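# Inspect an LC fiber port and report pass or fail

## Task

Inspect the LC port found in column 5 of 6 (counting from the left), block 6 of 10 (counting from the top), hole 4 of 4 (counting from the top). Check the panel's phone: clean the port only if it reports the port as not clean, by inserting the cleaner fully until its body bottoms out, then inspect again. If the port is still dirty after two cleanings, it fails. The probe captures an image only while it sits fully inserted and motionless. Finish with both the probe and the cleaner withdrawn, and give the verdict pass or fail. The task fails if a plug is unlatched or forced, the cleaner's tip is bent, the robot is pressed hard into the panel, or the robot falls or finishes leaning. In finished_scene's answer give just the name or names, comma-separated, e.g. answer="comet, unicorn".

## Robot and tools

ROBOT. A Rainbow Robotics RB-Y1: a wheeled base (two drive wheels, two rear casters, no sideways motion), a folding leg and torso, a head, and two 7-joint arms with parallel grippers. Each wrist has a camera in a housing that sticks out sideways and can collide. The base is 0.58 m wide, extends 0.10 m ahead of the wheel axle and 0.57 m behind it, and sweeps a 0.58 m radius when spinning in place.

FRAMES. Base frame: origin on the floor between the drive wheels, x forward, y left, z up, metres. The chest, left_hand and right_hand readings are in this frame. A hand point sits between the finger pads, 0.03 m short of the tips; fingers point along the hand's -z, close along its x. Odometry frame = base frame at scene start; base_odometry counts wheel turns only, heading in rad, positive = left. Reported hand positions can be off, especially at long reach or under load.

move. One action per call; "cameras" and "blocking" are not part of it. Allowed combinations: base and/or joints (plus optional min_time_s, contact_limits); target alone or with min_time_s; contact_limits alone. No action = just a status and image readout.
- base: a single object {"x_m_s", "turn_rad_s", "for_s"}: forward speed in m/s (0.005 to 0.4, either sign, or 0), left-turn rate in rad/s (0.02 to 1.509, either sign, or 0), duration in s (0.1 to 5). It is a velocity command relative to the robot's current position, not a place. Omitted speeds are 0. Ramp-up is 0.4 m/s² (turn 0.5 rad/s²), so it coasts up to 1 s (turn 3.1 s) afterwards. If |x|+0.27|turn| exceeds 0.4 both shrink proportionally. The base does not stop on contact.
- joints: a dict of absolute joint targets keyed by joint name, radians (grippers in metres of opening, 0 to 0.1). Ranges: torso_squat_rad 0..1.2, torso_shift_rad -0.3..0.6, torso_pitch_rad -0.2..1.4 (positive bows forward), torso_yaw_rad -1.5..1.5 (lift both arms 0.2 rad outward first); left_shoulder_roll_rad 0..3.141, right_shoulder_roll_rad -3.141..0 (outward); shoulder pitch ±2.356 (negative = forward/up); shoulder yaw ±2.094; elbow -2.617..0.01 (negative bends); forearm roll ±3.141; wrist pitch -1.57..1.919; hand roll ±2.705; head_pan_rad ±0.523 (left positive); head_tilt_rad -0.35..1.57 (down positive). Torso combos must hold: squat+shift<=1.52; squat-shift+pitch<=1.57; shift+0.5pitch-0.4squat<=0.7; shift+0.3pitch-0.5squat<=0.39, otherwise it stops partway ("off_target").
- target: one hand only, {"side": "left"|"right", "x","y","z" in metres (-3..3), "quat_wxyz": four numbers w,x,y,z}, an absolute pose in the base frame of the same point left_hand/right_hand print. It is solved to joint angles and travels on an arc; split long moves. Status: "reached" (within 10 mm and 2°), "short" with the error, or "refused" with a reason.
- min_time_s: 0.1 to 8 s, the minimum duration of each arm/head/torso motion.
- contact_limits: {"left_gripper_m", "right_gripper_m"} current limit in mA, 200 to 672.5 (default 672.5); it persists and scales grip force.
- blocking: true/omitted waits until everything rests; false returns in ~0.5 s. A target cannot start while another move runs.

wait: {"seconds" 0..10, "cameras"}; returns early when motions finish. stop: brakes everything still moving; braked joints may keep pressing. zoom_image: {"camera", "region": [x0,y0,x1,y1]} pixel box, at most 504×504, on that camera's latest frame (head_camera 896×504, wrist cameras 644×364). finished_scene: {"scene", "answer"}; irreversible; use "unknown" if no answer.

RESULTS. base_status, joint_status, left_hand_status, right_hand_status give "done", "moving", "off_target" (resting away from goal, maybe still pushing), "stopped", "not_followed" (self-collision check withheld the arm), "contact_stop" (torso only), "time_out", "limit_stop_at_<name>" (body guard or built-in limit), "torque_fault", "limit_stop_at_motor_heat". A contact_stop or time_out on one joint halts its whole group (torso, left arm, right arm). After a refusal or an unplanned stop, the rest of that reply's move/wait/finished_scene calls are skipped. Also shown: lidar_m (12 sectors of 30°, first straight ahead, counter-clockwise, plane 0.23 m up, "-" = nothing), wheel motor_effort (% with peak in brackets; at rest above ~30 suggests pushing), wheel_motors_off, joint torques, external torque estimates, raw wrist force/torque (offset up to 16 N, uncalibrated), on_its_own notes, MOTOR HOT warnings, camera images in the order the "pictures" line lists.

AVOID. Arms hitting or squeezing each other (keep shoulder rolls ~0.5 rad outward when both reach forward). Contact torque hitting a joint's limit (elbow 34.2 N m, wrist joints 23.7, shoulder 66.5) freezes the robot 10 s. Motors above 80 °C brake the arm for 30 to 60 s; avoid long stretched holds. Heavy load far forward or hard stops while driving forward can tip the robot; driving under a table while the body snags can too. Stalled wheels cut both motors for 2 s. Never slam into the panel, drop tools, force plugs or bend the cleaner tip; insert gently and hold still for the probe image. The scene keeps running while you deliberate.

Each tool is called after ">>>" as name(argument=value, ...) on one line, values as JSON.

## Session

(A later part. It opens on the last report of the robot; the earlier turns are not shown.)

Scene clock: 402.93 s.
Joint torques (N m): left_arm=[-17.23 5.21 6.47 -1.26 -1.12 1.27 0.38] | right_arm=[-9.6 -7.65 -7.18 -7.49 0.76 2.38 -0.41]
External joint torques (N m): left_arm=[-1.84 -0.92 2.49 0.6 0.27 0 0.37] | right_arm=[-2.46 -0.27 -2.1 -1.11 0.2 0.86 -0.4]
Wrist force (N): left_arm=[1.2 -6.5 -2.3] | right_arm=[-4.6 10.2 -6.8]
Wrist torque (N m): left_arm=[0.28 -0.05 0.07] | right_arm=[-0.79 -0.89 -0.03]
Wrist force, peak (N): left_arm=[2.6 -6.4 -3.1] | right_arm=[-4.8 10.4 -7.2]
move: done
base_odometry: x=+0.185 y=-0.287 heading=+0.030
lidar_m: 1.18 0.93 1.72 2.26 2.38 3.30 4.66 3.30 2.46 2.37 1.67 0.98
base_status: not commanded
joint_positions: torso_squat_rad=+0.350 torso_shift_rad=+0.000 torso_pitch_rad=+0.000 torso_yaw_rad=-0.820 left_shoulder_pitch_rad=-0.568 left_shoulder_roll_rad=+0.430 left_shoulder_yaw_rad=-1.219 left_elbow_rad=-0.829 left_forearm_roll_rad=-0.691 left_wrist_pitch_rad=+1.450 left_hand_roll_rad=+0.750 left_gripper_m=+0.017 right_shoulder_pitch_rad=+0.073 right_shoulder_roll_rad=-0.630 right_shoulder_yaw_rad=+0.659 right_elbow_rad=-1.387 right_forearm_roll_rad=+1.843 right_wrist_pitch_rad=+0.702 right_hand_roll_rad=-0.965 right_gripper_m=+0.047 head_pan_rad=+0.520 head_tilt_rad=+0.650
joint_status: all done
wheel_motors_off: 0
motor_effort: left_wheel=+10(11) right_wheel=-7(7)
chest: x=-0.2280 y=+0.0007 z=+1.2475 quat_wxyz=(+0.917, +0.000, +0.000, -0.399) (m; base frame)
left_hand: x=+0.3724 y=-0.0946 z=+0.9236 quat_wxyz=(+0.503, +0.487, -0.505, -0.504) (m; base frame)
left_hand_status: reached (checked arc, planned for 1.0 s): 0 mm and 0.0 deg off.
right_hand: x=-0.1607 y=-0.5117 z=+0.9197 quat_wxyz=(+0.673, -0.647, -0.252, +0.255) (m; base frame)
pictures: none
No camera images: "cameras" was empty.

>>> move(target={"side":"left","x":0.376,"y":-0.0949,"z":0.9237,"quat_wxyz":[0.5037,0.4875,-0.5048,-0.504]}, min_time_s=1, cameras=["head_camera"])

>>> zoom_image(camera="head_camera", region=[290, 290, 350, 350])

>>> move(target={"side":"left","x":0.381,"y":-0.0950,"z":0.9237,"quat_wxyz":[0.5037,0.4875,-0.5048,-0.504]}, min_time_s=1, cameras=[])

>>> move(target={"side":"left","x":0.386,"y":-0.0951,"z":0.9237,"quat_wxyz":[0.5037,0.4875,-0.5048,-0.504]}, min_time_s=1, cameras=["head_camera"])

>>> zoom_image(camera="head_camera", region=[290, 290, 350, 350])

>>> move(target={"side":"left","x":0.390,"y":-0.0950,"z":0.9238,"quat_wxyz":[0.5037,0.4875,-0.5048,-0.504]}, min_time_s=1, cameras=["head_camera"])

>>> zoom_image(camera="head_camera", region=[290, 290, 350, 350])

Scene clock: 404.73 s.
Joint torques (N m): left_arm=[-17.66 5.39 6.65 -1.17 -1.06 1.4 0.32] | right_arm=[-9.61 -7.85 -7.04 -7.62 0.68 2.43 -0.43]
External joint torques (N m): left_arm=[-2.17 -0.82 2.73 0.59 0.32 0.13 0.3] | right_arm=[-2.47 -0.46 -1.96 -1.24 0.12 0.91 -0.43]
Wrist force (N): left_arm=[2.1 -6.4 -2.4] | right_arm=[-4.8 10.1 -6.9]
Wrist torque (N m): left_arm=[0.29 0.07 0.05] | right_arm=[-0.77 -0.92 -0.02]
Wrist force, peak (N): left_arm=[2.1 -6.7 -3.1] | right_arm=[-4.7 10.4 -7.2]
move: done
base_odometry: x=+0.185 y=-0.287 heading=+0.030
lidar_m: 1.18 0.93 1.74 2.27 2.37 3.31 4.65 3.31 2.46 2.37 1.67 0.98
base_status: not commanded
joint_positions: torso_squat_rad=+0.350 torso_shift_rad=+0.000 torso_pitch_rad=+0.000 torso_yaw_rad=-0.820 left_shoulder_pitch_rad=-0.573 left_shoulder_roll_rad=+0.427 left_shoulder_yaw_rad=-1.218 left_elbow_rad=-0.810 left_forearm_roll_rad=-0.689 left_wrist_pitch_rad=+1.437 left_hand_roll_rad=+0.756 left_gripper_m=+0.017 right_shoulder_pitch_rad=+0.073 right_shoulder_roll_rad=-0.630 right_shoulder_yaw_rad=+0.659 right_elbow_rad=-1.387 right_forearm_roll_rad=+1.843 right_wrist_pitch_rad=+0.702 right_hand_roll_rad=-0.965 right_gripper_m=+0.047 head_pan_rad=+0.520 head_tilt_rad=+0.650
joint_status: all done
wheel_motors_off: 0
motor_effort: left_wheel=+11(11) right_wheel=-7(7)
chest: x=-0.2280 y=+0.0007 z=+1.2475 quat_wxyz=(+0.917, +0.000, +0.000, -0.399) (m; base frame)
left_hand: x=+0.3759 y=-0.0946 z=+0.9236 quat_wxyz=(+0.504, +0.487, -0.505, -0.504) (m; base frame)
left_hand_status: reached (checked arc, planned for 1.0 s): 0 mm and 0.0 deg off.
right_hand: x=-0.1607 y=-0.5117 z=+0.9197 quat_wxyz=(+0.673, -0.647, -0.252, +0.255) (m; base frame)
pictures: head_camera

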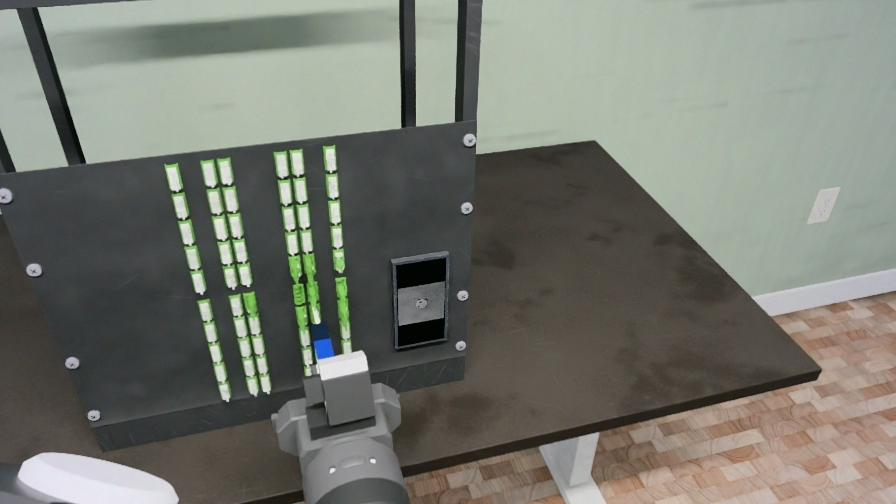

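Scaled by 8.400 from the camera's 896x504 image, which has a finer 1280x720 frame.

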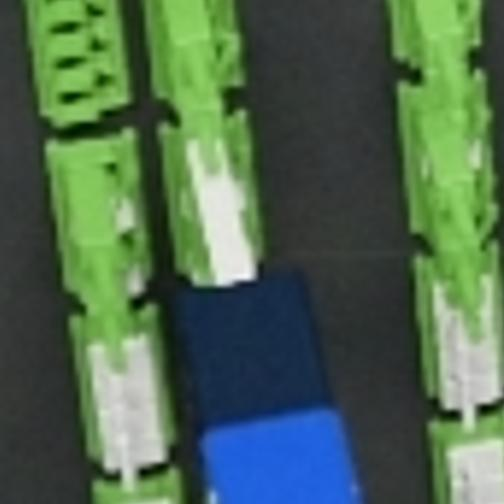

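Scene clock: 406.07 s.
Joint torques (N m): left_arm=[-18.48 6.13 6.67 -0.71 -1.29 1.28 0.29] | right_arm=[-9.49 -7.75 -7.2 -7.4 0.74 2.31 -0.33]
External joint torques (N m): left_arm=[-2.84 -0.19 2.85 0.93 0.08 -0.01 0.28] | right_arm=[-2.35 -0.36 -2.12 -1.01 0.19 0.79 -0.32]
Wrist force (N): left_arm=[1.8 -6.4 -0.6] | right_arm=[-4.7 10.1 -7.1]
Wrist torque (N m): left_arm=[0.28 0.05 0.08] | right_arm=[-0.77 -0.91 -0.02]
Wrist force, peak (N): left_arm=[3.5 -7.2 -0.5] | right_arm=[-4.8 10.5 -7.1]
move: done
base_odometry: x=+0.185 y=-0.287 heading=+0.030
lidar_m: 1.18 0.93 1.73 2.28 2.38 3.31 4.65 3.28 2.45 2.36 1.68 0.98
base_status: not commanded
joint_positions: torso_squat_rad=+0.350 torso_shift_rad=+0.000 torso_pitch_rad=+0.000 torso_yaw_rad=-0.820 left_shoulder_pitch_rad=-0.581 left_shoulder_roll_rad=+0.423 left_shoulder_yaw_rad=-1.216 left_elbow_rad=-0.784 left_forearm_roll_rad=-0.687 left_wrist_pitch_rad=+1.417 left_hand_roll_rad=+0.764 left_gripper_m=+0.017 right_shoulder_pitch_rad=+0.073 right_shoulder_roll_rad=-0.630 right_shoulder_yaw_rad=+0.659 right_elbow_rad=-1.387 right_forearm_roll_rad=+1.843 right_wrist_pitch_rad=+0.702 right_hand_roll_rad=-0.965 right_gripper_m=+0.047 head_pan_rad=+0.520 head_tilt_rad=+0.650
joint_status: all done
wheel_motors_off: 0
motor_effort: left_wheel=+10(11) right_wheel=-7(7)
chest: x=-0.2280 y=+0.0007 z=+1.2475 quat_wxyz=(+0.917, +0.000, +0.000, -0.399) (m; base frame)
left_hand: x=+0.3807 y=-0.0947 z=+0.9236 quat_wxyz=(+0.504, +0.487, -0.504, -0.504) (m; base frame)
left_hand_status: reached (checked arc, planned for 1.0 s): 0 mm and 0.1 deg off.
right_hand: x=-0.1607 y=-0.5117 z=+0.9197 quat_wxyz=(+0.673, -0.647, -0.252, +0.255) (m; base frame)
pictures: none
No camera images: "cameras" was empty.

Scene clock: 407.40 s.
Joint torques (N m): left_arm=[-18.59 7.61 6.64 -0.11 -1.1 1.27 0.36] | right_arm=[-9.38 -7.83 -7.04 -7.53 0.73 2.39 -0.35]
External joint torques (N m): left_arm=[-2.8 1.19 2.93 1.39 0.25 -0.03 0.35] | right_arm=[-2.24 -0.44 -1.96 -1.14 0.17 0.87 -0.35]
Wrist force (N): left_arm=[1.2 -6.4 3.1] | right_arm=[-4.6 10.3 -7.0]
Wrist torque (N m): left_arm=[0.32 0.02 0.09] | right_arm=[-0.79 -0.87 -0.04]
Wrist force, peak (N): left_arm=[3.0 -6.6 2.8] | right_arm=[-4.7 10.4 -7.1]
move: done
base_odometry: x=+0.185 y=-0.287 heading=+0.030
lidar_m: 1.17 0.93 1.73 2.27 2.37 3.31 4.66 3.30 2.43 2.37 1.66 0.98
base_status: not commanded
joint_positions: torso_squat_rad=+0.350 torso_shift_rad=+0.000 torso_pitch_rad=+0.000 torso_yaw_rad=-0.820 left_shoulder_pitch_rad=-0.590 left_shoulder_roll_rad=+0.417 left_shoulder_yaw_rad=-1.216 left_elbow_rad=-0.754 left_forearm_roll_rad=-0.686 left_wrist_pitch_rad=+1.397 left_hand_roll_rad=+0.774 left_gripper_m=+0.017 right_shoulder_pitch_rad=+0.073 right_shoulder_roll_rad=-0.630 right_shoulder_yaw_rad=+0.659 right_elbow_rad=-1.387 right_forearm_roll_rad=+1.843 right_wrist_pitch_rad=+0.702 right_hand_roll_rad=-0.965 right_gripper_m=+0.047 head_pan_rad=+0.520 head_tilt_rad=+0.650
joint_status: all done
wheel_motors_off: 0
motor_effort: left_wheel=+10(11) right_wheel=-7(7)
chest: x=-0.2280 y=+0.0007 z=+1.2475 quat_wxyz=(+0.917, +0.000, +0.000, -0.399) (m; base frame)
left_hand: x=+0.3855 y=-0.0949 z=+0.9234 quat_wxyz=(+0.504, +0.487, -0.504, -0.505) (m; base frame)
left_hand_status: reached (checked arc, planned for 1.0 s): 1 mm and 0.1 deg off.
right_hand: x=-0.1607 y=-0.5117 z=+0.9197 quat_wxyz=(+0.673, -0.647, -0.252, +0.255) (m; base frame)
pictures: head_camera

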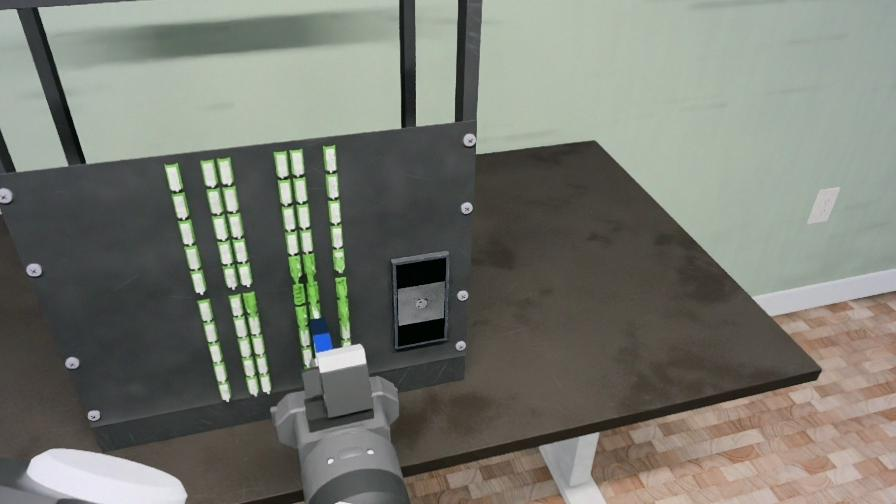

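Scaled by 8.400 from the camera's 896x504 image, which has a finer 1280x720 frame.

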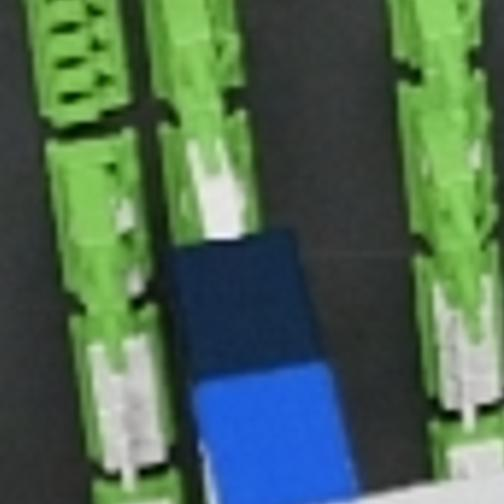

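Scene clock: 408.73 s.
Joint torques (N m): left_arm=[-19.73 8.46 6.98 0.55 -1.13 1.06 0.33] | right_arm=[-9.56 -7.87 -7 -7.66 0.68 2.39 -0.41]
External joint torques (N m): left_arm=[-3.82 1.97 3.38 1.93 0.2 -0.25 0.32] | right_arm=[-2.42 -0.49 -1.93 -1.27 0.13 0.87 -0.4]
Wrist force (N): left_arm=[1.1 -6.3 5.6] | right_arm=[-4.7 10.1 -7.0]
Wrist torque (N m): left_arm=[0.36 0.02 0.09] | right_arm=[-0.77 -0.89 -0.04]
Wrist force, peak (N): left_arm=[1.1 -6.3 6.1] | right_arm=[-4.6 10.5 -7.4]
move: done
base_odometry: x=+0.185 y=-0.287 heading=+0.030
lidar_m: 1.18 0.94 1.72 2.27 2.36 3.31 4.66 3.30 2.44 2.36 1.68 0.98
base_status: not commanded
joint_positions: torso_squat_rad=+0.350 torso_shift_rad=+0.000 torso_pitch_rad=+0.000 torso_yaw_rad=-0.820 left_shoulder_pitch_rad=-0.596 left_shoulder_roll_rad=+0.412 left_shoulder_yaw_rad=-1.215 left_elbow_rad=-0.729 left_forearm_roll_rad=-0.685 left_wrist_pitch_rad=+1.380 left_hand_roll_rad=+0.782 left_gripper_m=+0.017 right_shoulder_pitch_rad=+0.073 right_shoulder_roll_rad=-0.630 right_shoulder_yaw_rad=+0.659 right_elbow_rad=-1.387 right_forearm_roll_rad=+1.843 right_wrist_pitch_rad=+0.702 right_hand_roll_rad=-0.965 right_gripper_m=+0.047 head_pan_rad=+0.520 head_tilt_rad=+0.650
joint_status: all done
wheel_motors_off: 0
motor_effort: left_wheel=+10(11) right_wheel=-7(8)
chest: x=-0.2280 y=+0.0007 z=+1.2475 quat_wxyz=(+0.917, +0.000, +0.000, -0.399) (m; base frame)
left_hand: x=+0.3893 y=-0.0950 z=+0.9234 quat_wxyz=(+0.504, +0.487, -0.504, -0.505) (m; base frame)
left_hand_status: reached (checked arc, planned for 1.0 s): 1 mm and 0.1 deg off.
right_hand: x=-0.1607 y=-0.5117 z=+0.9197 quat_wxyz=(+0.673, -0.647, -0.252, +0.255) (m; base frame)
pictures: head_camera

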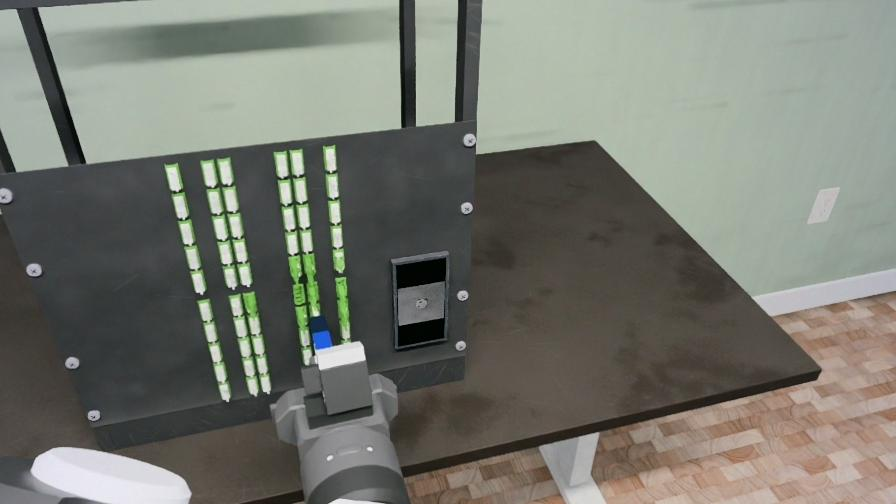

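Scaled by 8.400 from the camera's 896x504 image, which has a finer 1280x720 frame.

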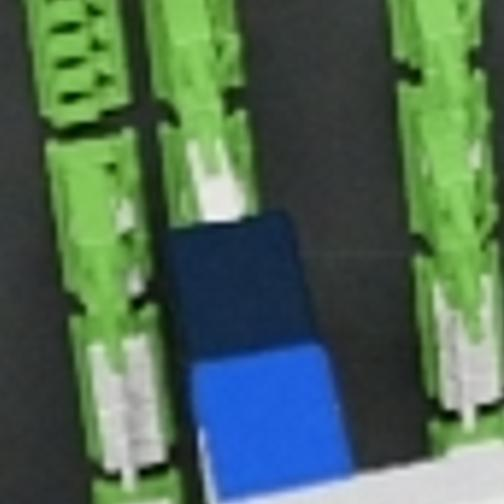

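>>> move(target={"side":"left","x":0.394,"y":-0.0944,"z":0.9245,"quat_wxyz":[0.5037,0.4882,-0.5048,-0.5033]}, min_time_s=1, cameras=["head_camera"])

>>> zoom_image(camera="head_camera", region=[290, 290, 350, 350])

>>> move(target={"side":"left","x":0.3975,"y":-0.0936,"z":0.9254,"quat_wxyz":[0.5037,0.4887,-0.5048,-0.5028]}, min_time_s=1, cameras=["head_camera"])

>>> zoom_image(camera="head_camera", region=[290, 290, 350, 350])

Scene clock: 410.87 s.
Joint torques (N m): left_arm=[-24.04 17.48 8.34 4.46 -1.22 0.69 0.31] | right_arm=[-9.43 -7.49 -7.21 -7.54 0.64 2.35 -0.44]
External joint torques (N m): left_arm=[-8.03 10.93 4.83 5.75 0.1 -0.63 0.3] | right_arm=[-2.28 -0.1 -2.14 -1.16 0.09 0.83 -0.43]
Wrist force (N): left_arm=[0.0 -5.1 30.3] | right_arm=[-4.7 10.2 -6.9]
Wrist torque (N m): left_arm=[0.48 0.23 0.07] | right_arm=[-0.79 -0.89 -0.03]
Wrist force, peak (N): left_arm=[-0.2 -5.1 30.8] | right_arm=[-4.6 10.4 -7.2]
move: done
base_odometry: x=+0.185 y=-0.287 heading=+0.030
lidar_m: 1.17 0.92 1.73 2.27 2.38 3.30 4.66 3.28 2.45 2.37 1.67 0.97
base_status: not commanded
joint_positions: torso_squat_rad=+0.350 torso_shift_rad=+0.000 torso_pitch_rad=+0.000 torso_yaw_rad=-0.820 left_shoulder_pitch_rad=-0.602 left_shoulder_roll_rad=+0.406 left_shoulder_yaw_rad=-1.215 left_elbow_rad=-0.708 left_forearm_roll_rad=-0.684 left_wrist_pitch_rad=+1.367 left_hand_roll_rad=+0.790 left_gripper_m=+0.017 right_shoulder_pitch_rad=+0.073 right_shoulder_roll_rad=-0.630 right_shoulder_yaw_rad=+0.659 right_elbow_rad=-1.387 right_forearm_roll_rad=+1.843 right_wrist_pitch_rad=+0.702 right_hand_roll_rad=-0.965 right_gripper_m=+0.047 head_pan_rad=+0.520 head_tilt_rad=+0.650
joint_status: all done
wheel_motors_off: 0
motor_effort: left_wheel=+13(13) right_wheel=-5(7)
chest: x=-0.2283 y=+0.0007 z=+1.2475 quat_wxyz=(+0.917, +0.000, +0.000, -0.399) (m; base frame)
left_hand: x=+0.3918 y=-0.0951 z=+0.9231 quat_wxyz=(+0.504, +0.487, -0.504, -0.505) (m; base frame)
left_hand_status: reached (checked arc, planned for 1.0 s): 3 mm and 0.3 deg off.
right_hand: x=-0.1609 y=-0.5117 z=+0.9197 quat_wxyz=(+0.673, -0.647, -0.252, +0.255) (m; base frame)
pictures: head_camera

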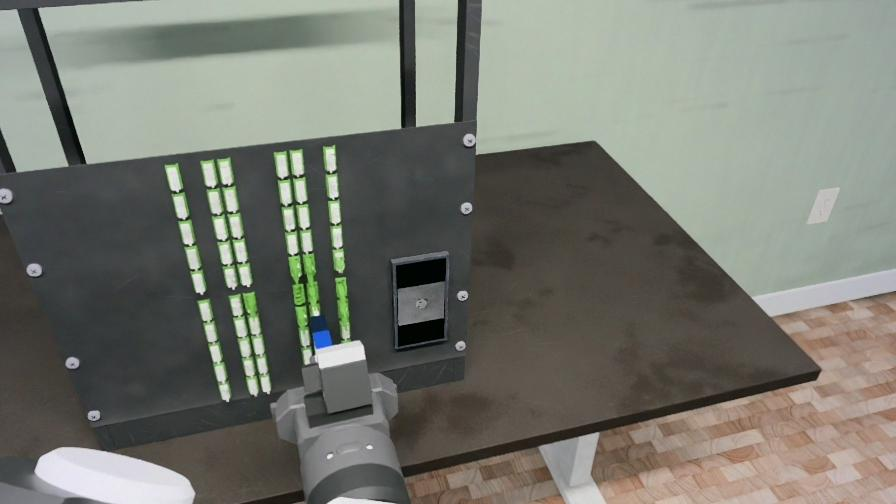

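Scaled by 8.400 from the camera's 896x504 image, which has a finer 1280x720 frame.

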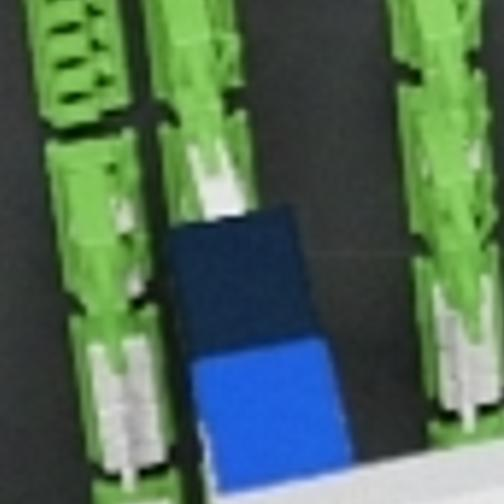

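Scene clock: 412.20 s.
Joint torques (N m): left_arm=[-28.56 25.89 11.18 8.25 -1.17 0.2 0.3] | right_arm=[-9.81 -7.95 -7.02 -7.62 0.82 2.37 -0.39]
External joint torques (N m): left_arm=[-12.48 19.28 7.73 9.47 0.14 -1.13 0.29] | right_arm=[-2.65 -0.57 -1.95 -1.23 0.26 0.85 -0.38]
Wrist force (N): left_arm=[-1.5 -5.0 53.8] | right_arm=[-4.5 10.0 -7.2]
Wrist torque (N m): left_arm=[0.66 0.33 0.06] | right_arm=[-0.76 -0.88 -0.02]
Wrist force, peak (N): left_arm=[-1.6 -4.5 54.2] | right_arm=[-4.7 10.4 -7.1]
move: done
base_odometry: x=+0.185 y=-0.287 heading=+0.030
lidar_m: 1.18 0.92 1.72 2.26 2.38 3.32 4.65 3.28 2.45 2.38 1.68 0.98
base_status: not commanded
joint_positions: torso_squat_rad=+0.350 torso_shift_rad=-0.001 torso_pitch_rad=-0.001 torso_yaw_rad=-0.820 left_shoulder_pitch_rad=-0.605 left_shoulder_roll_rad=+0.404 left_shoulder_yaw_rad=-1.214 left_elbow_rad=-0.693 left_forearm_roll_rad=-0.683 left_wrist_pitch_rad=+1.355 left_hand_roll_rad=+0.795 left_gripper_m=+0.017 right_shoulder_pitch_rad=+0.073 right_shoulder_roll_rad=-0.630 right_shoulder_yaw_rad=+0.659 right_elbow_rad=-1.387 right_forearm_roll_rad=+1.843 right_wrist_pitch_rad=+0.702 right_hand_roll_rad=-0.965 right_gripper_m=+0.047 head_pan_rad=+0.520 head_tilt_rad=+0.650
joint_status: all done
wheel_motors_off: 0
motor_effort: left_wheel=+17(19) right_wheel=-1(5)
chest: x=-0.2286 y=+0.0007 z=+1.2475 quat_wxyz=(+0.917, +0.000, +0.000, -0.399) (m; base frame)
left_hand: x=+0.3939 y=-0.0951 z=+0.9230 quat_wxyz=(+0.504, +0.486, -0.504, -0.505) (m; base frame)
left_hand_status: reached (checked arc, planned for 1.0 s): 5 mm and 0.4 deg off.
right_hand: x=-0.1611 y=-0.5117 z=+0.9198 quat_wxyz=(+0.673, -0.647, -0.252, +0.255) (m; base frame)
pictures: head_camera

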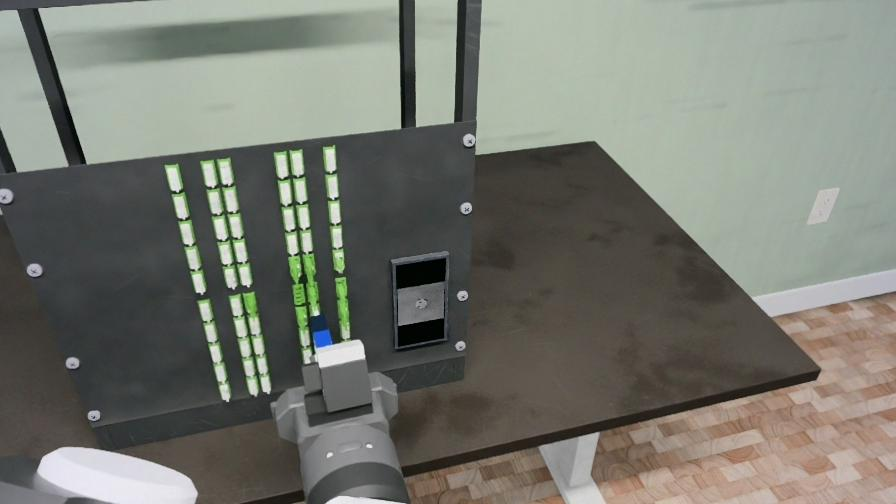

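Scaled by 8.400 from the camera's 896x504 image, which has a finer 1280x720 frame.

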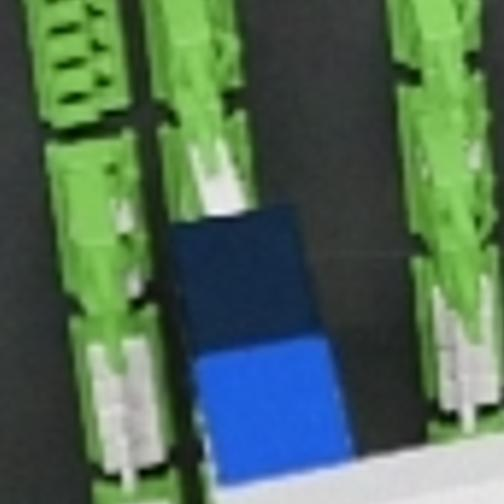

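>>> move(target={"side":"left","x":0.385,"y":-0.0949,"z":0.9237,"quat_wxyz":[0.5037,0.4875,-0.5048,-0.504]}, min_time_s=1.5, cameras=[])

>>> move(target={"side":"left","x":0.370,"y":-0.0946,"z":0.9238,"quat_wxyz":[0.5037,0.4875,-0.5048,-0.504]}, min_time_s=1.5, cameras=[])

>>> move(target={"side":"left","x":0.335,"y":-0.0939,"z":0.924,"quat_wxyz":[0.5037,0.4875,-0.5048,-0.504]}, min_time_s=1.5, cameras=[])

>>> move(target={"side":"left","x":0.26,"y":-0.0918,"z":0.9235,"quat_wxyz":[0.5037,0.4875,-0.5048,-0.504]}, min_time_s=1.5, cameras=[])

>>> move(target={"side":"left","x":0.22,"y":-0.06,"z":0.923,"quat_wxyz":[0.5037,0.4875,-0.5048,-0.504]}, min_time_s=1.5, cameras=[])

>>> move(joints={"torso_yaw_rad":-0.3,"head_pan_rad":0.3}, cameras=[])

>>> move(joints={"left_shoulder_pitch_rad":0.073,"left_shoulder_roll_rad":0.63,"left_shoulder_yaw_rad":-0.659,"left_elbow_rad":-1.387,"left_forearm_roll_rad":-1.843,"left_wrist_pitch_rad":0.702,"left_hand_roll_rad":0.965}, min_time_s=2, cameras=[])

>>> move(joints={"torso_yaw_rad":0,"head_pan_rad":0}, cameras=[])

>>> move(target={"side":"right","x":0.19,"y":-0.13,"z":0.92,"quat_wxyz":[0.5148,-0.4939,-0.4896,0.5017]}, min_time_s=1.5, cameras=[])

>>> move(target={"side":"right","x":0.215,"y":-0.0823,"z":0.9265,"quat_wxyz":[0.5148,-0.4939,-0.4896,0.5017]}, min_time_s=1.5, cameras=["right_wrist_camera"])

>>> zoom_image(camera="right_wrist_camera", region=[290, 50, 330, 90])

>>> move(target={"side":"right","x":0.244,"y":-0.0829,"z":0.9265,"quat_wxyz":[0.5148,-0.4939,-0.4896,0.5017]}, min_time_s=1.5, cameras=[])

>>> move(target={"side":"right","x":0.251,"y":-0.0832,"z":0.9265,"quat_wxyz":[0.5148,-0.4939,-0.4896,0.5017]}, min_time_s=1, cameras=["right_wrist_camera"])

>>> zoom_image(camera="right_wrist_camera", region=[290, 50, 330, 90])

Scene clock: 415.30 s.
Joint torques (N m): left_arm=[-16.2 9.5 2.98 -1.24 -1.47 1.64 -0.38] | right_arm=[-9.45 -7.84 -7.07 -7.43 0.67 2.37 -0.44]
External joint torques (N m): left_arm=[-0.38 3.13 -0.65 0.22 -0.12 0.34 -0.39] | right_arm=[-2.3 -0.45 -1.99 -1.04 0.12 0.85 -0.44]
Wrist force (N): left_arm=[1.3 -6.4 2.8] | right_arm=[-4.6 10.3 -7.0]
Wrist torque (N m): left_arm=[0.36 0.02 0.07] | right_arm=[-0.78 -0.88 -0.04]
Wrist force, peak (N): left_arm=[-1.1 -4.7 54.4] | right_arm=[-4.8 10.4 -7.3]
move: done
base_odometry: x=+0.185 y=-0.287 heading=+0.030
lidar_m: 1.18 0.93 1.73 2.27 2.38 3.31 4.66 3.29 2.45 2.37 1.68 0.98
base_status: not commanded
joint_positions: torso_squat_rad=+0.350 torso_shift_rad=+0.000 torso_pitch_rad=+0.000 torso_yaw_rad=-0.820 left_shoulder_pitch_rad=-0.592 left_shoulder_roll_rad=+0.409 left_shoulder_yaw_rad=-1.216 left_elbow_rad=-0.740 left_forearm_roll_rad=-0.687 left_wrist_pitch_rad=+1.395 left_hand_roll_rad=+0.780 left_gripper_m=+0.017 right_shoulder_pitch_rad=+0.073 right_shoulder_roll_rad=-0.630 right_shoulder_yaw_rad=+0.659 right_elbow_rad=-1.387 right_forearm_roll_rad=+1.843 right_wrist_pitch_rad=+0.702 right_hand_roll_rad=-0.965 right_gripper_m=+0.047 head_pan_rad=+0.520 head_tilt_rad=+0.650
joint_status: all done
wheel_motors_off: 0
motor_effort: left_wheel=+16(18) right_wheel=-3(3)
chest: x=-0.2282 y=+0.0007 z=+1.2475 quat_wxyz=(+0.917, +0.000, +0.000, -0.399) (m; base frame)
left_hand: x=+0.3853 y=-0.0951 z=+0.9230 quat_wxyz=(+0.504, +0.488, -0.505, -0.503) (m; base frame)
left_hand_status: reached (checked arc, planned for 1.5 s): 1 mm and 0.1 deg off.
right_hand: x=-0.1608 y=-0.5117 z=+0.9197 quat_wxyz=(+0.673, -0.647, -0.252, +0.255) (m; base frame)
pictures: none
No camera images: "cameras" was empty.

Scene clock: 417.13 s.
Joint torques (N m): left_arm=[-15.02 7.31 2.54 -2.25 -1.63 1.95 -0.21] | right_arm=[-9.38 -8.05 -7.18 -7.62 0.7 2.38 -0.38]
External joint torques (N m): left_arm=[0.35 1.28 -1.37 -0.41 -0.25 0.68 -0.22] | right_arm=[-2.23 -0.66 -2.11 -1.24 0.15 0.86 -0.37]
Wrist force (N): left_arm=[2.0 -6.7 -2.7] | right_arm=[-4.7 10.3 -7.1]
Wrist torque (N m): left_arm=[0.18 -0.10 0.05] | right_arm=[-0.78 -0.89 -0.03]
Wrist force, peak (N): left_arm=[-1.0 -6.3 -9.3] | right_arm=[-4.7 10.3 -7.3]
move: done
base_odometry: x=+0.185 y=-0.287 heading=+0.030
lidar_m: 1.17 0.93 1.74 2.26 2.38 3.29 4.66 3.30 2.45 2.36 1.67 0.98
base_status: not commanded
joint_positions: torso_squat_rad=+0.350 torso_shift_rad=+0.000 torso_pitch_rad=+0.000 torso_yaw_rad=-0.820 left_shoulder_pitch_rad=-0.569 left_shoulder_roll_rad=+0.421 left_shoulder_yaw_rad=-1.218 left_elbow_rad=-0.818 left_forearm_roll_rad=-0.693 left_wrist_pitch_rad=+1.454 left_hand_roll_rad=+0.755 left_gripper_m=+0.017 right_shoulder_pitch_rad=+0.073 right_shoulder_roll_rad=-0.630 right_shoulder_yaw_rad=+0.659 right_elbow_rad=-1.387 right_forearm_roll_rad=+1.843 right_wrist_pitch_rad=+0.702 right_hand_roll_rad=-0.965 right_gripper_m=+0.047 head_pan_rad=+0.520 head_tilt_rad=+0.650
joint_status: all done
wheel_motors_off: 0
motor_effort: left_wheel=+13(17) right_wheel=-5(5)
chest: x=-0.2280 y=+0.0007 z=+1.2475 quat_wxyz=(+0.917, +0.000, +0.000, -0.399) (m; base frame)
left_hand: x=+0.3710 y=-0.0947 z=+0.9233 quat_wxyz=(+0.504, +0.489, -0.505, -0.502) (m; base frame)
left_hand_status: reached (checked arc, planned for 1.5 s): 1 mm and 0.3 deg off.
right_hand: x=-0.1607 y=-0.5117 z=+0.9197 quat_wxyz=(+0.673, -0.647, -0.252, +0.255) (m; base frame)
pictures: none
No camera images: "cameras" was empty.

Scene clock: 418.97 s.
Joint torques (N m): left_arm=[-14.05 6.21 3.13 -3.19 -1.63 1.71 -0.43] | right_arm=[-9.44 -7.81 -7.14 -7.61 0.73 2.44 -0.38]
External joint torques (N m): left_arm=[0.22 1.07 -1.24 -0.49 -0.16 0.53 -0.44] | right_arm=[-2.3 -0.42 -2.06 -1.23 0.18 0.92 -0.37]
Wrist force (N): left_arm=[2.0 -5.5 -2.6] | right_arm=[-4.6 10.1 -7.2]
Wrist torque (N m): left_arm=[0.12 -0.02 0.05] | right_arm=[-0.77 -0.90 -0.02]
Wrist force, peak (N): left_arm=[6.1 -7.5 -3.6] | right_arm=[-4.7 10.5 -7.2]
move: done
base_odometry: x=+0.185 y=-0.287 heading=+0.030
lidar_m: 1.17 0.93 1.73 2.27 2.36 3.31 4.65 3.29 2.45 2.37 1.66 0.97
base_status: not commanded
joint_positions: torso_squat_rad=+0.350 torso_shift_rad=+0.000 torso_pitch_rad=+0.000 torso_yaw_rad=-0.820 left_shoulder_pitch_rad=-0.516 left_shoulder_roll_rad=+0.441 left_shoulder_yaw_rad=-1.232 left_elbow_rad=-0.989 left_forearm_roll_rad=-0.713 left_wrist_pitch_rad=+1.580 left_hand_roll_rad=+0.697 left_gripper_m=+0.017 right_shoulder_pitch_rad=+0.073 right_shoulder_roll_rad=-0.630 right_shoulder_yaw_rad=+0.659 right_elbow_rad=-1.387 right_forearm_roll_rad=+1.843 right_wrist_pitch_rad=+0.702 right_hand_roll_rad=-0.965 right_gripper_m=+0.047 head_pan_rad=+0.520 head_tilt_rad=+0.650
joint_status: all done
wheel_motors_off: 0
motor_effort: left_wheel=+13(14) right_wheel=-5(6)
chest: x=-0.2280 y=+0.0007 z=+1.2475 quat_wxyz=(+0.917, +0.000, +0.000, -0.399) (m; base frame)
left_hand: x=+0.3350 y=-0.0939 z=+0.9240 quat_wxyz=(+0.504, +0.488, -0.505, -0.503) (m; base frame)
left_hand_status: reached (checked arc, planned for 1.5 s): 0 mm and 0.1 deg off.
right_hand: x=-0.1607 y=-0.5117 z=+0.9197 quat_wxyz=(+0.673, -0.647, -0.252, +0.255) (m; base frame)
pictures: none
No camera images: "cameras" was empty.

Scene clock: 420.80 s.
Joint torques (N m): left_arm=[-11.95 2.17 3.51 -4.32 -1.66 1.78 -0.27] | right_arm=[-9.6 -8.25 -7.31 -7.47 0.7 2.36 -0.44]
External joint torques (N m): left_arm=[0.15 -0.61 -0.73 -0.38 -0.13 0.7 -0.28] | right_arm=[-2.45 -0.86 -2.23 -1.08 0.14 0.84 -0.43]
Wrist force (N): left_arm=[2.5 -6.7 -3.4] | right_arm=[-4.7 10.1 -7.0]
Wrist torque (N m): left_arm=[0.36 0.04 0.06] | right_arm=[-0.77 -0.91 -0.03]
Wrist force, peak (N): left_arm=[2.5 -6.7 -3.4] | right_arm=[-4.7 10.4 -7.4]
move: done
base_odometry: x=+0.185 y=-0.287 heading=+0.030
lidar_m: 1.17 0.93 1.73 2.27 2.38 3.31 4.65 3.28 2.45 2.37 1.66 0.97
base_status: not commanded
joint_positions: torso_squat_rad=+0.350 torso_shift_rad=+0.000 torso_pitch_rad=+0.000 torso_yaw_rad=-0.820 left_shoulder_pitch_rad=-0.434 left_shoulder_roll_rad=+0.404 left_shoulder_yaw_rad=-1.281 left_elbow_rad=-1.185 left_forearm_roll_rad=-0.774 left_wrist_pitch_rad=+1.791 left_hand_roll_rad=+0.625 left_gripper_m=+0.017 right_shoulder_pitch_rad=+0.073 right_shoulder_roll_rad=-0.630 right_shoulder_yaw_rad=+0.659 right_elbow_rad=-1.387 right_forearm_roll_rad=+1.843 right_wrist_pitch_rad=+0.702 right_hand_roll_rad=-0.965 right_gripper_m=+0.047 head_pan_rad=+0.520 head_tilt_rad=+0.650
joint_status: all done
wheel_motors_off: 0
motor_effort: left_wheel=+13(13) right_wheel=-5(6)
chest: x=-0.2280 y=+0.0007 z=+1.2475 quat_wxyz=(+0.917, +0.000, +0.000, -0.399) (m; base frame)
left_hand: x=+0.2602 y=-0.0918 z=+0.9236 quat_wxyz=(+0.504, +0.488, -0.505, -0.504) (m; base frame)
left_hand_status: reached (checked arc, planned for 1.5 s): 0 mm and 0.0 deg off.
right_hand: x=-0.1607 y=-0.5117 z=+0.9197 quat_wxyz=(+0.673, -0.647, -0.252, +0.255) (m; base frame)
pictures: none
No camera images: "cameras" was empty.

Scene clock: 422.63 s.
Joint torques (N m): left_arm=[-9.55 3.21 3.02 -5.23 -1.57 1.74 -0.35] | right_arm=[-9.58 -7.8 -7.14 -7.57 0.69 2.41 -0.43]
External joint torques (N m): left_arm=[0.31 0.94 -0.9 -0.65 -0.07 0.69 -0.36] | right_arm=[-2.43 -0.42 -2.07 -1.19 0.14 0.89 -0.43]
Wrist force (N): left_arm=[2.7 -5.8 -3.3] | right_arm=[-4.7 10.2 -7.0]
Wrist torque (N m): left_arm=[0.25 0.08 0.06] | right_arm=[-0.77 -0.89 -0.02]
Wrist force, peak (N): left_arm=[2.3 -6.9 -3.1] | right_arm=[-4.9 10.3 -7.2]
move: done
base_odometry: x=+0.185 y=-0.287 heading=+0.030
lidar_m: 1.18 0.92 1.71 2.27 2.35 3.30 4.65 3.30 2.44 2.37 1.67 0.97
base_status: not commanded
joint_positions: torso_squat_rad=+0.350 torso_shift_rad=+0.000 torso_pitch_rad=+0.000 torso_yaw_rad=-0.820 left_shoulder_pitch_rad=-0.337 left_shoulder_roll_rad=+0.440 left_shoulder_yaw_rad=-1.326 left_elbow_rad=-1.343 left_forearm_roll_rad=-0.844 left_wrist_pitch_rad=+1.913 left_hand_roll_rad=+0.606 left_gripper_m=+0.017 right_shoulder_pitch_rad=+0.073 right_shoulder_roll_rad=-0.630 right_shoulder_yaw_rad=+0.659 right_elbow_rad=-1.387 right_forearm_roll_rad=+1.843 right_wrist_pitch_rad=+0.702 right_hand_roll_rad=-0.965 right_gripper_m=+0.047 head_pan_rad=+0.520 head_tilt_rad=+0.650
joint_status: all done
wheel_motors_off: 0
motor_effort: left_wheel=+13(14) right_wheel=-5(6)
chest: x=-0.2280 y=+0.0007 z=+1.2475 quat_wxyz=(+0.917, +0.000, +0.000, -0.399) (m; base frame)
left_hand: x=+0.2203 y=-0.0602 z=+0.9228 quat_wxyz=(+0.504, +0.488, -0.505, -0.503) (m; base frame)
left_hand_status: reached (checked arc, planned for 1.5 s): 0 mm and 0.1 deg off.
right_hand: x=-0.1607 y=-0.5117 z=+0.9197 quat_wxyz=(+0.673, -0.647, -0.252, +0.255) (m; base frame)
pictures: none
No camera images: "cameras" was empty.

Scene clock: 424.30 s.
Joint torques (N m): left_arm=[-10.34 2.62 3.13 -4.94 -1.63 1.66 -0.41] | right_arm=[-8.72 -7.95 -7.29 -7.4 0.69 2.34 -0.42]
External joint torques (N m): left_arm=[-0.5 0.34 -0.79 -0.37 -0.13 0.61 -0.42] | right_arm=[-1.58 -0.57 -2.22 -1.02 0.13 0.82 -0.42]
Wrist force (N): left_arm=[2.4 -6.4 -2.4] | right_arm=[-4.9 10.2 -7.1]
Wrist torque (N m): left_arm=[0.23 0.05 0.04] | right_arm=[-0.77 -0.90 -0.04]
Wrist force, peak (N): left_arm=[2.4 -7.0 -2.8] | right_arm=[-5.0 10.5 -7.2]
move: done
base_odometry: x=+0.185 y=-0.287 heading=+0.030
lidar_m: 1.18 0.92 1.72 2.27 2.37 3.31 4.66 3.29 2.45 2.37 1.66 0.98
base_status: not commanded
joint_positions: torso_squat_rad=+0.350 torso_shift_rad=+0.000 torso_pitch_rad=+0.000 torso_yaw_rad=-0.300 left_shoulder_pitch_rad=-0.336 left_shoulder_roll_rad=+0.441 left_shoulder_yaw_rad=-1.326 left_elbow_rad=-1.343 left_forearm_roll_rad=-0.844 left_wrist_pitch_rad=+1.913 left_hand_roll_rad=+0.606 left_gripper_m=+0.017 right_shoulder_pitch_rad=+0.073 right_shoulder_roll_rad=-0.630 right_shoulder_yaw_rad=+0.659 right_elbow_rad=-1.387 right_forearm_roll_rad=+1.843 right_wrist_pitch_rad=+0.702 right_hand_roll_rad=-0.965 right_gripper_m=+0.047 head_pan_rad=+0.300 head_tilt_rad=+0.650
joint_status: all done
wheel_motors_off: 0
motor_effort: left_wheel=+12(13) right_wheel=-7(7)
chest: x=-0.2280 y=+0.0007 z=+1.2475 quat_wxyz=(+0.989, +0.000, +0.000, -0.149) (m; base frame)
left_hand: x=+0.1912 y=+0.1707 z=+0.9227 quat_wxyz=(+0.616, +0.601, -0.362, -0.357) (m; base frame)
right_hand: x=+0.0851 y=-0.4105 z=+0.9198 quat_wxyz=(+0.585, -0.561, -0.409, +0.420) (m; base frame)
pictures: none
No camera images: "cameras" was empty.

Scene clock: 426.60 s.
Joint torques (N m): left_arm=[-7.31 7.13 6.81 -7.23 -0.56 1.56 -0.03] | right_arm=[-9.04 -7.87 -7.19 -7.33 0.77 2.37 -0.37]
External joint torques (N m): left_arm=[0.05 -0.01 1.64 -0.75 0.14 0.02 -0.04] | right_arm=[-1.89 -0.49 -2.11 -0.94 0.21 0.85 -0.36]
Wrist force (N): left_arm=[1.5 -5.9 -2.9] | right_arm=[-4.6 10.2 -7.1]
Wrist torque (N m): left_arm=[0.23 -0.06 0.07] | right_arm=[-0.78 -0.89 -0.05]
Wrist force, peak (N): left_arm=[2.4 -6.7 -2.2] | right_arm=[-4.9 10.4 -7.2]
move: done
base_odometry: x=+0.185 y=-0.287 heading=+0.030
lidar_m: 1.18 0.92 1.72 2.27 2.37 3.30 4.66 3.29 2.46 2.38 1.68 0.98
base_status: not commanded
joint_positions: torso_squat_rad=+0.350 torso_shift_rad=+0.000 torso_pitch_rad=+0.000 torso_yaw_rad=-0.300 left_shoulder_pitch_rad=+0.073 left_shoulder_roll_rad=+0.630 left_shoulder_yaw_rad=-0.659 left_elbow_rad=-1.387 left_forearm_roll_rad=-1.843 left_wrist_pitch_rad=+0.702 left_hand_roll_rad=+0.965 left_gripper_m=+0.017 right_shoulder_pitch_rad=+0.073 right_shoulder_roll_rad=-0.630 right_shoulder_yaw_rad=+0.659 right_elbow_rad=-1.387 right_forearm_roll_rad=+1.843 right_wrist_pitch_rad=+0.702 right_hand_roll_rad=-0.965 right_gripper_m=+0.047 head_pan_rad=+0.300 head_tilt_rad=+0.650
joint_status: all done
wheel_motors_off: 0
motor_effort: left_wheel=+12(12) right_wheel=-7(7)
chest: x=-0.2280 y=+0.0007 z=+1.2475 quat_wxyz=(+0.989, +0.000, +0.000, -0.149) (m; base frame)
left_hand: x=+0.2624 y=+0.1629 z=+0.9196 quat_wxyz=(+0.435, +0.414, -0.557, -0.574) (m; base frame)
right_hand: x=+0.0851 y=-0.4105 z=+0.9198 quat_wxyz=(+0.585, -0.561, -0.409, +0.420) (m; base frame)
pictures: none
No camera images: "cameras" was empty.

Scene clock: 427.90 s.
Joint torques (N m): left_arm=[-8.01 6.95 6.9 -6.81 -0.63 1.7 0.23] | right_arm=[-8.75 -7.78 -7.05 -7.4 0.78 2.38 -0.4]
External joint torques (N m): left_arm=[-0.66 -0.19 1.73 -0.34 0.07 0.16 0.21] | right_arm=[-1.61 -0.4 -1.98 -1.01 0.22 0.86 -0.39]
Wrist force (N): left_arm=[1.3 -5.9 -3.0] | right_arm=[-4.7 10.2 -6.9]
Wrist torque (N m): left_arm=[0.22 -0.07 0.03] | right_arm=[-0.78 -0.88 -0.03]
Wrist force, peak (N): left_arm=[2.2 -6.4 -3.3] | right_arm=[-4.5 10.4 -7.7]
move: done
base_odometry: x=+0.185 y=-0.287 heading=+0.030
lidar_m: 1.17 0.93 1.72 2.27 2.37 3.31 4.66 3.31 2.45 2.36 1.67 0.98
base_status: not commanded
joint_positions: torso_squat_rad=+0.350 torso_shift_rad=+0.000 torso_pitch_rad=+0.000 torso_yaw_rad=+0.000 left_shoulder_pitch_rad=+0.073 left_shoulder_roll_rad=+0.630 left_shoulder_yaw_rad=-0.659 left_elbow_rad=-1.387 left_forearm_roll_rad=-1.843 left_wrist_pitch_rad=+0.702 left_hand_roll_rad=+0.965 left_gripper_m=+0.017 right_shoulder_pitch_rad=+0.073 right_shoulder_roll_rad=-0.630 right_shoulder_yaw_rad=+0.659 right_elbow_rad=-1.387 right_forearm_roll_rad=+1.843 right_wrist_pitch_rad=+0.702 right_hand_roll_rad=-0.965 right_gripper_m=+0.047 head_pan_rad=+0.000 head_tilt_rad=+0.650
joint_status: all done
wheel_motors_off: 0
motor_effort: left_wheel=+11(12) right_wheel=-7(8)
chest: x=-0.2280 y=+0.0007 z=+1.2475 quat_wxyz=(+1.000, +0.000, +0.000, +0.000) (m; base frame)
left_hand: x=+0.1925 y=+0.3006 z=+0.9196 quat_wxyz=(+0.515, +0.493, -0.489, -0.502) (m; base frame)
right_hand: x=+0.1926 y=-0.2996 z=+0.9198 quat_wxyz=(+0.516, -0.493, -0.489, +0.502) (m; base frame)
pictures: none
No camera images: "cameras" was empty.

Scene clock: 429.73 s.
Joint torques (N m): left_arm=[-8.09 6.81 7.21 -6.86 -0.7 1.73 0.13] | right_arm=[-10.34 1.95 -0.56 -9.24 0.97 1.88 -0.22]
External joint torques (N m): left_arm=[-0.74 -0.33 2.04 -0.38 0 0.19 0.12] | right_arm=[-3.17 0.7 1.13 -0.9 -0.02 0.91 -0.21]
Wrist force (N): left_arm=[1.2 -5.7 -3.0] | right_arm=[-4.8 10.0 -7.1]
Wrist torque (N m): left_arm=[0.22 -0.09 0.08] | right_arm=[-0.75 -0.92 -0.02]
Wrist force, peak (N): left_arm=[1.6 -6.2 -3.2] | right_arm=[-5.0 10.5 -7.3]
move: done
base_odometry: x=+0.185 y=-0.287 heading=+0.030
lidar_m: 1.18 0.93 1.72 2.27 2.38 3.31 4.66 3.28 2.45 2.37 1.68 0.98
base_status: not commanded
joint_positions: torso_squat_rad=+0.350 torso_shift_rad=+0.000 torso_pitch_rad=+0.000 torso_yaw_rad=+0.000 left_shoulder_pitch_rad=+0.073 left_shoulder_roll_rad=+0.630 left_shoulder_yaw_rad=-0.659 left_elbow_rad=-1.387 left_forearm_roll_rad=-1.843 left_wrist_pitch_rad=+0.702 left_hand_roll_rad=+0.965 left_gripper_m=+0.017 right_shoulder_pitch_rad=+0.056 right_shoulder_roll_rad=-0.229 right_shoulder_yaw_rad=+0.725 right_elbow_rad=-1.370 right_forearm_roll_rad=+1.817 right_wrist_pitch_rad=+0.755 right_hand_roll_rad=-0.553 right_gripper_m=+0.047 head_pan_rad=+0.000 head_tilt_rad=+0.650
joint_status: all done
wheel_motors_off: 0
motor_effort: left_wheel=+11(12) right_wheel=-7(8)
chest: x=-0.2280 y=+0.0007 z=+1.2475 quat_wxyz=(+1.000, +0.000, +0.000, +0.000) (m; base frame)
left_hand: x=+0.1925 y=+0.3006 z=+0.9196 quat_wxyz=(+0.515, +0.493, -0.489, -0.502) (m; base frame)
right_hand: x=+0.1897 y=-0.1302 z=+0.9197 quat_wxyz=(+0.515, -0.494, -0.489, +0.502) (m; base frame)
right_hand_status: reached (checked arc, planned for 1.5 s): 0 mm and 0.1 deg off.
pictures: none
No camera images: "cameras" was empty.

Scene clock: 431.57 s.
Joint torques (N m): left_arm=[-8.01 7.25 7.25 -6.87 -0.54 1.72 0.03] | right_arm=[-11.97 4.84 -2.79 -9.31 1.04 1.78 0.03]
External joint torques (N m): left_arm=[-0.66 0.11 2.09 -0.39 0.16 0.18 0.01] | right_arm=[-3.25 1.15 -1.76 -0.79 -0.01 0.92 0.03]
Wrist force (N): left_arm=[1.2 -4.8 -2.9] | right_arm=[-4.8 10.0 -7.2]
Wrist torque (N m): left_arm=[0.08 -0.12 0.06] | right_arm=[-0.74 -0.91 -0.01]
Wrist force, peak (N): left_arm=[1.4 -6.4 -3.2] | right_arm=[-4.9 10.2 -7.4]
move: done
base_odometry: x=+0.185 y=-0.287 heading=+0.030
lidar_m: 1.18 0.92 1.73 2.27 2.36 3.32 4.66 3.29 2.44 2.37 1.66 0.98
base_status: not commanded
joint_positions: torso_squat_rad=+0.350 torso_shift_rad=+0.000 torso_pitch_rad=+0.000 torso_yaw_rad=+0.000 left_shoulder_pitch_rad=+0.073 left_shoulder_roll_rad=+0.630 left_shoulder_yaw_rad=-0.659 left_elbow_rad=-1.387 left_forearm_roll_rad=-1.843 left_wrist_pitch_rad=+0.702 left_hand_roll_rad=+0.965 left_gripper_m=+0.017 right_shoulder_pitch_rad=-0.042 right_shoulder_roll_rad=-0.093 right_shoulder_yaw_rad=+0.722 right_elbow_rad=-1.249 right_forearm_roll_rad=+1.800 right_wrist_pitch_rad=+0.768 right_hand_roll_rad=-0.486 right_gripper_m=+0.047 head_pan_rad=+0.000 head_tilt_rad=+0.650
joint_status: all done
wheel_motors_off: 0
motor_effort: left_wheel=+12(12) right_wheel=-7(8)
chest: x=-0.2280 y=+0.0007 z=+1.2475 quat_wxyz=(+1.000, +0.000, +0.000, +0.000) (m; base frame)
left_hand: x=+0.1925 y=+0.3006 z=+0.9196 quat_wxyz=(+0.515, +0.493, -0.489, -0.502) (m; base frame)
right_hand: x=+0.2143 y=-0.0824 z=+0.9264 quat_wxyz=(+0.515, -0.493, -0.489, +0.503) (m; base frame)
right_hand_status: reached (checked arc, planned for 1.5 s): 1 mm and 0.2 deg off.
pictures: right_wrist_camera

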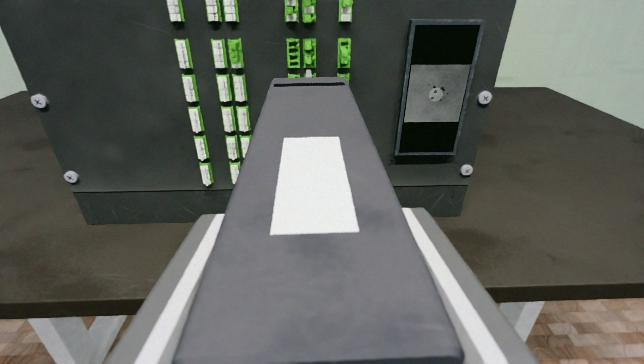

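Scaled by 12.600 from the camera's 644x364 image, which has a finer 1265x715 frame.

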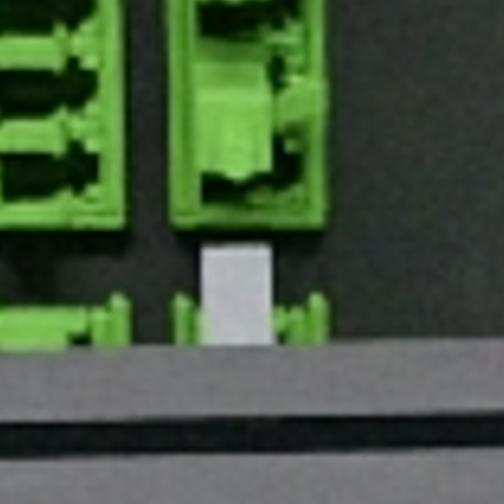

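Scene clock: 433.40 s.
Joint torques (N m): left_arm=[-8.07 7.23 6.88 -6.91 -0.72 1.7 0.22] | right_arm=[-13.64 4.78 -3.2 -9.22 1.05 1.16 -0.49]
External joint torques (N m): left_arm=[-0.72 0.08 1.72 -0.43 -0.03 0.16 0.21] | right_arm=[-3.24 1.34 -1.89 -0.84 0.04 0.23 -0.48]
Wrist force (N): left_arm=[1.8 -5.9 -2.2] | right_arm=[-5.0 10.0 -7.0]
Wrist torque (N m): left_arm=[0.25 -0.04 0.07] | right_arm=[-0.75 -0.93 -0.04]
Wrist force, peak (N): left_arm=[1.7 -6.4 -3.1] | right_arm=[-5.0 10.3 -7.3]
move: done
base_odometry: x=+0.185 y=-0.287 heading=+0.030
lidar_m: 1.18 0.92 1.72 2.26 2.38 3.30 4.66 3.28 2.46 2.37 1.68 0.97
base_status: not commanded
joint_positions: torso_squat_rad=+0.350 torso_shift_rad=+0.000 torso_pitch_rad=+0.000 torso_yaw_rad=+0.000 left_shoulder_pitch_rad=+0.073 left_shoulder_roll_rad=+0.630 left_shoulder_yaw_rad=-0.659 left_elbow_rad=-1.387 left_forearm_roll_rad=-1.843 left_wrist_pitch_rad=+0.702 left_hand_roll_rad=+0.965 left_gripper_m=+0.017 right_shoulder_pitch_rad=-0.144 right_shoulder_roll_rad=-0.071 right_shoulder_yaw_rad=+0.691 right_elbow_rad=-1.134 right_forearm_roll_rad=+1.791 right_wrist_pitch_rad=+0.753 right_hand_roll_rad=-0.530 right_gripper_m=+0.047 head_pan_rad=+0.000 head_tilt_rad=+0.650
joint_status: all done
wheel_motors_off: 0
motor_effort: left_wheel=+12(12) right_wheel=-8(8)
chest: x=-0.2280 y=+0.0007 z=+1.2475 quat_wxyz=(+1.000, +0.000, +0.000, +0.000) (m; base frame)
left_hand: x=+0.1925 y=+0.3006 z=+0.9196 quat_wxyz=(+0.515, +0.493, -0.489, -0.502) (m; base frame)
right_hand: x=+0.2436 y=-0.0831 z=+0.9262 quat_wxyz=(+0.515, -0.493, -0.489, +0.502) (m; base frame)
right_hand_status: reached (checked arc, planned for 1.5 s): 1 mm and 0.1 deg off.
pictures: none
No camera images: "cameras" was empty.

Scene clock: 434.73 s.
Joint torques (N m): left_arm=[-8.11 7.18 7.1 -6.83 -0.64 1.71 0.09] | right_arm=[-14.26 4.87 -3.31 -9.06 0.96 1.18 -0.61]
External joint torques (N m): left_arm=[-0.77 0.03 1.94 -0.35 0.05 0.17 0.08] | right_arm=[-3.45 1.52 -1.93 -0.73 -0.03 0.23 -0.61]
Wrist force (N): left_arm=[1.7 -6.3 -2.5] | right_arm=[-4.7 10.0 -7.1]
Wrist torque (N m): left_arm=[0.24 -0.03 0.07] | right_arm=[-0.75 -0.89 -0.03]
Wrist force, peak (N): left_arm=[1.5 -6.9 -2.4] | right_arm=[-4.8 10.2 -7.3]
move: done
base_odometry: x=+0.185 y=-0.287 heading=+0.030
lidar_m: 1.18 0.92 1.71 2.26 2.38 3.31 4.66 3.28 2.46 2.37 1.68 0.97
base_status: not commanded
joint_positions: torso_squat_rad=+0.350 torso_shift_rad=+0.000 torso_pitch_rad=+0.000 torso_yaw_rad=+0.000 left_shoulder_pitch_rad=+0.073 left_shoulder_roll_rad=+0.630 left_shoulder_yaw_rad=-0.659 left_elbow_rad=-1.387 left_forearm_roll_rad=-1.843 left_wrist_pitch_rad=+0.702 left_hand_roll_rad=+0.965 left_gripper_m=+0.017 right_shoulder_pitch_rad=-0.169 right_shoulder_roll_rad=-0.066 right_shoulder_yaw_rad=+0.684 right_elbow_rad=-1.104 right_forearm_roll_rad=+1.790 right_wrist_pitch_rad=+0.751 right_hand_roll_rad=-0.543 right_gripper_m=+0.047 head_pan_rad=+0.000 head_tilt_rad=+0.650
joint_status: all done
wheel_motors_off: 0
motor_effort: left_wheel=+11(12) right_wheel=-7(8)
chest: x=-0.2280 y=+0.0007 z=+1.2475 quat_wxyz=(+1.000, +0.000, +0.000, +0.000) (m; base frame)
left_hand: x=+0.1925 y=+0.3006 z=+0.9196 quat_wxyz=(+0.515, +0.493, -0.489, -0.502) (m; base frame)
right_hand: x=+0.2504 y=-0.0834 z=+0.9262 quat_wxyz=(+0.515, -0.494, -0.489, +0.502) (m; base frame)
right_hand_status: reached (checked arc, planned for 1.0 s): 1 mm and 0.1 deg off.
pictures: right_wrist_camera

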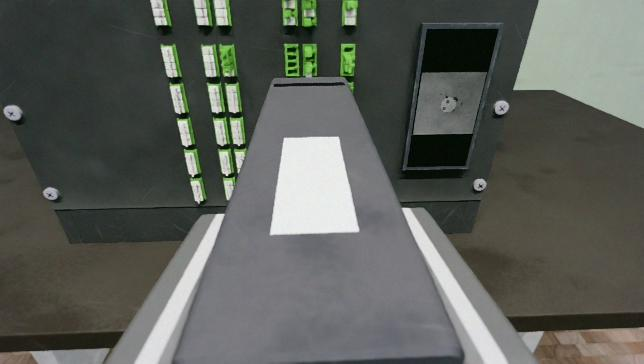

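Scaled by 12.600 from the camera's 644x364 image, which has a finer 1265x715 frame.

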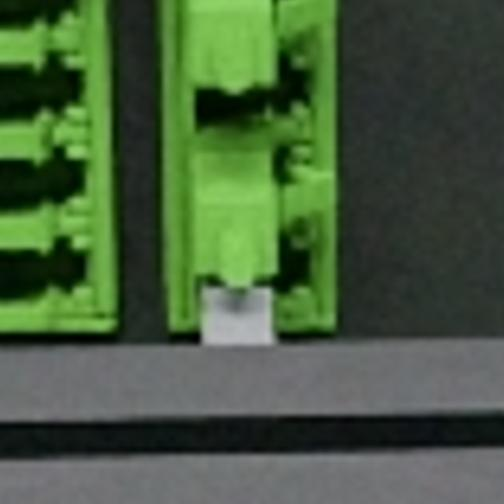

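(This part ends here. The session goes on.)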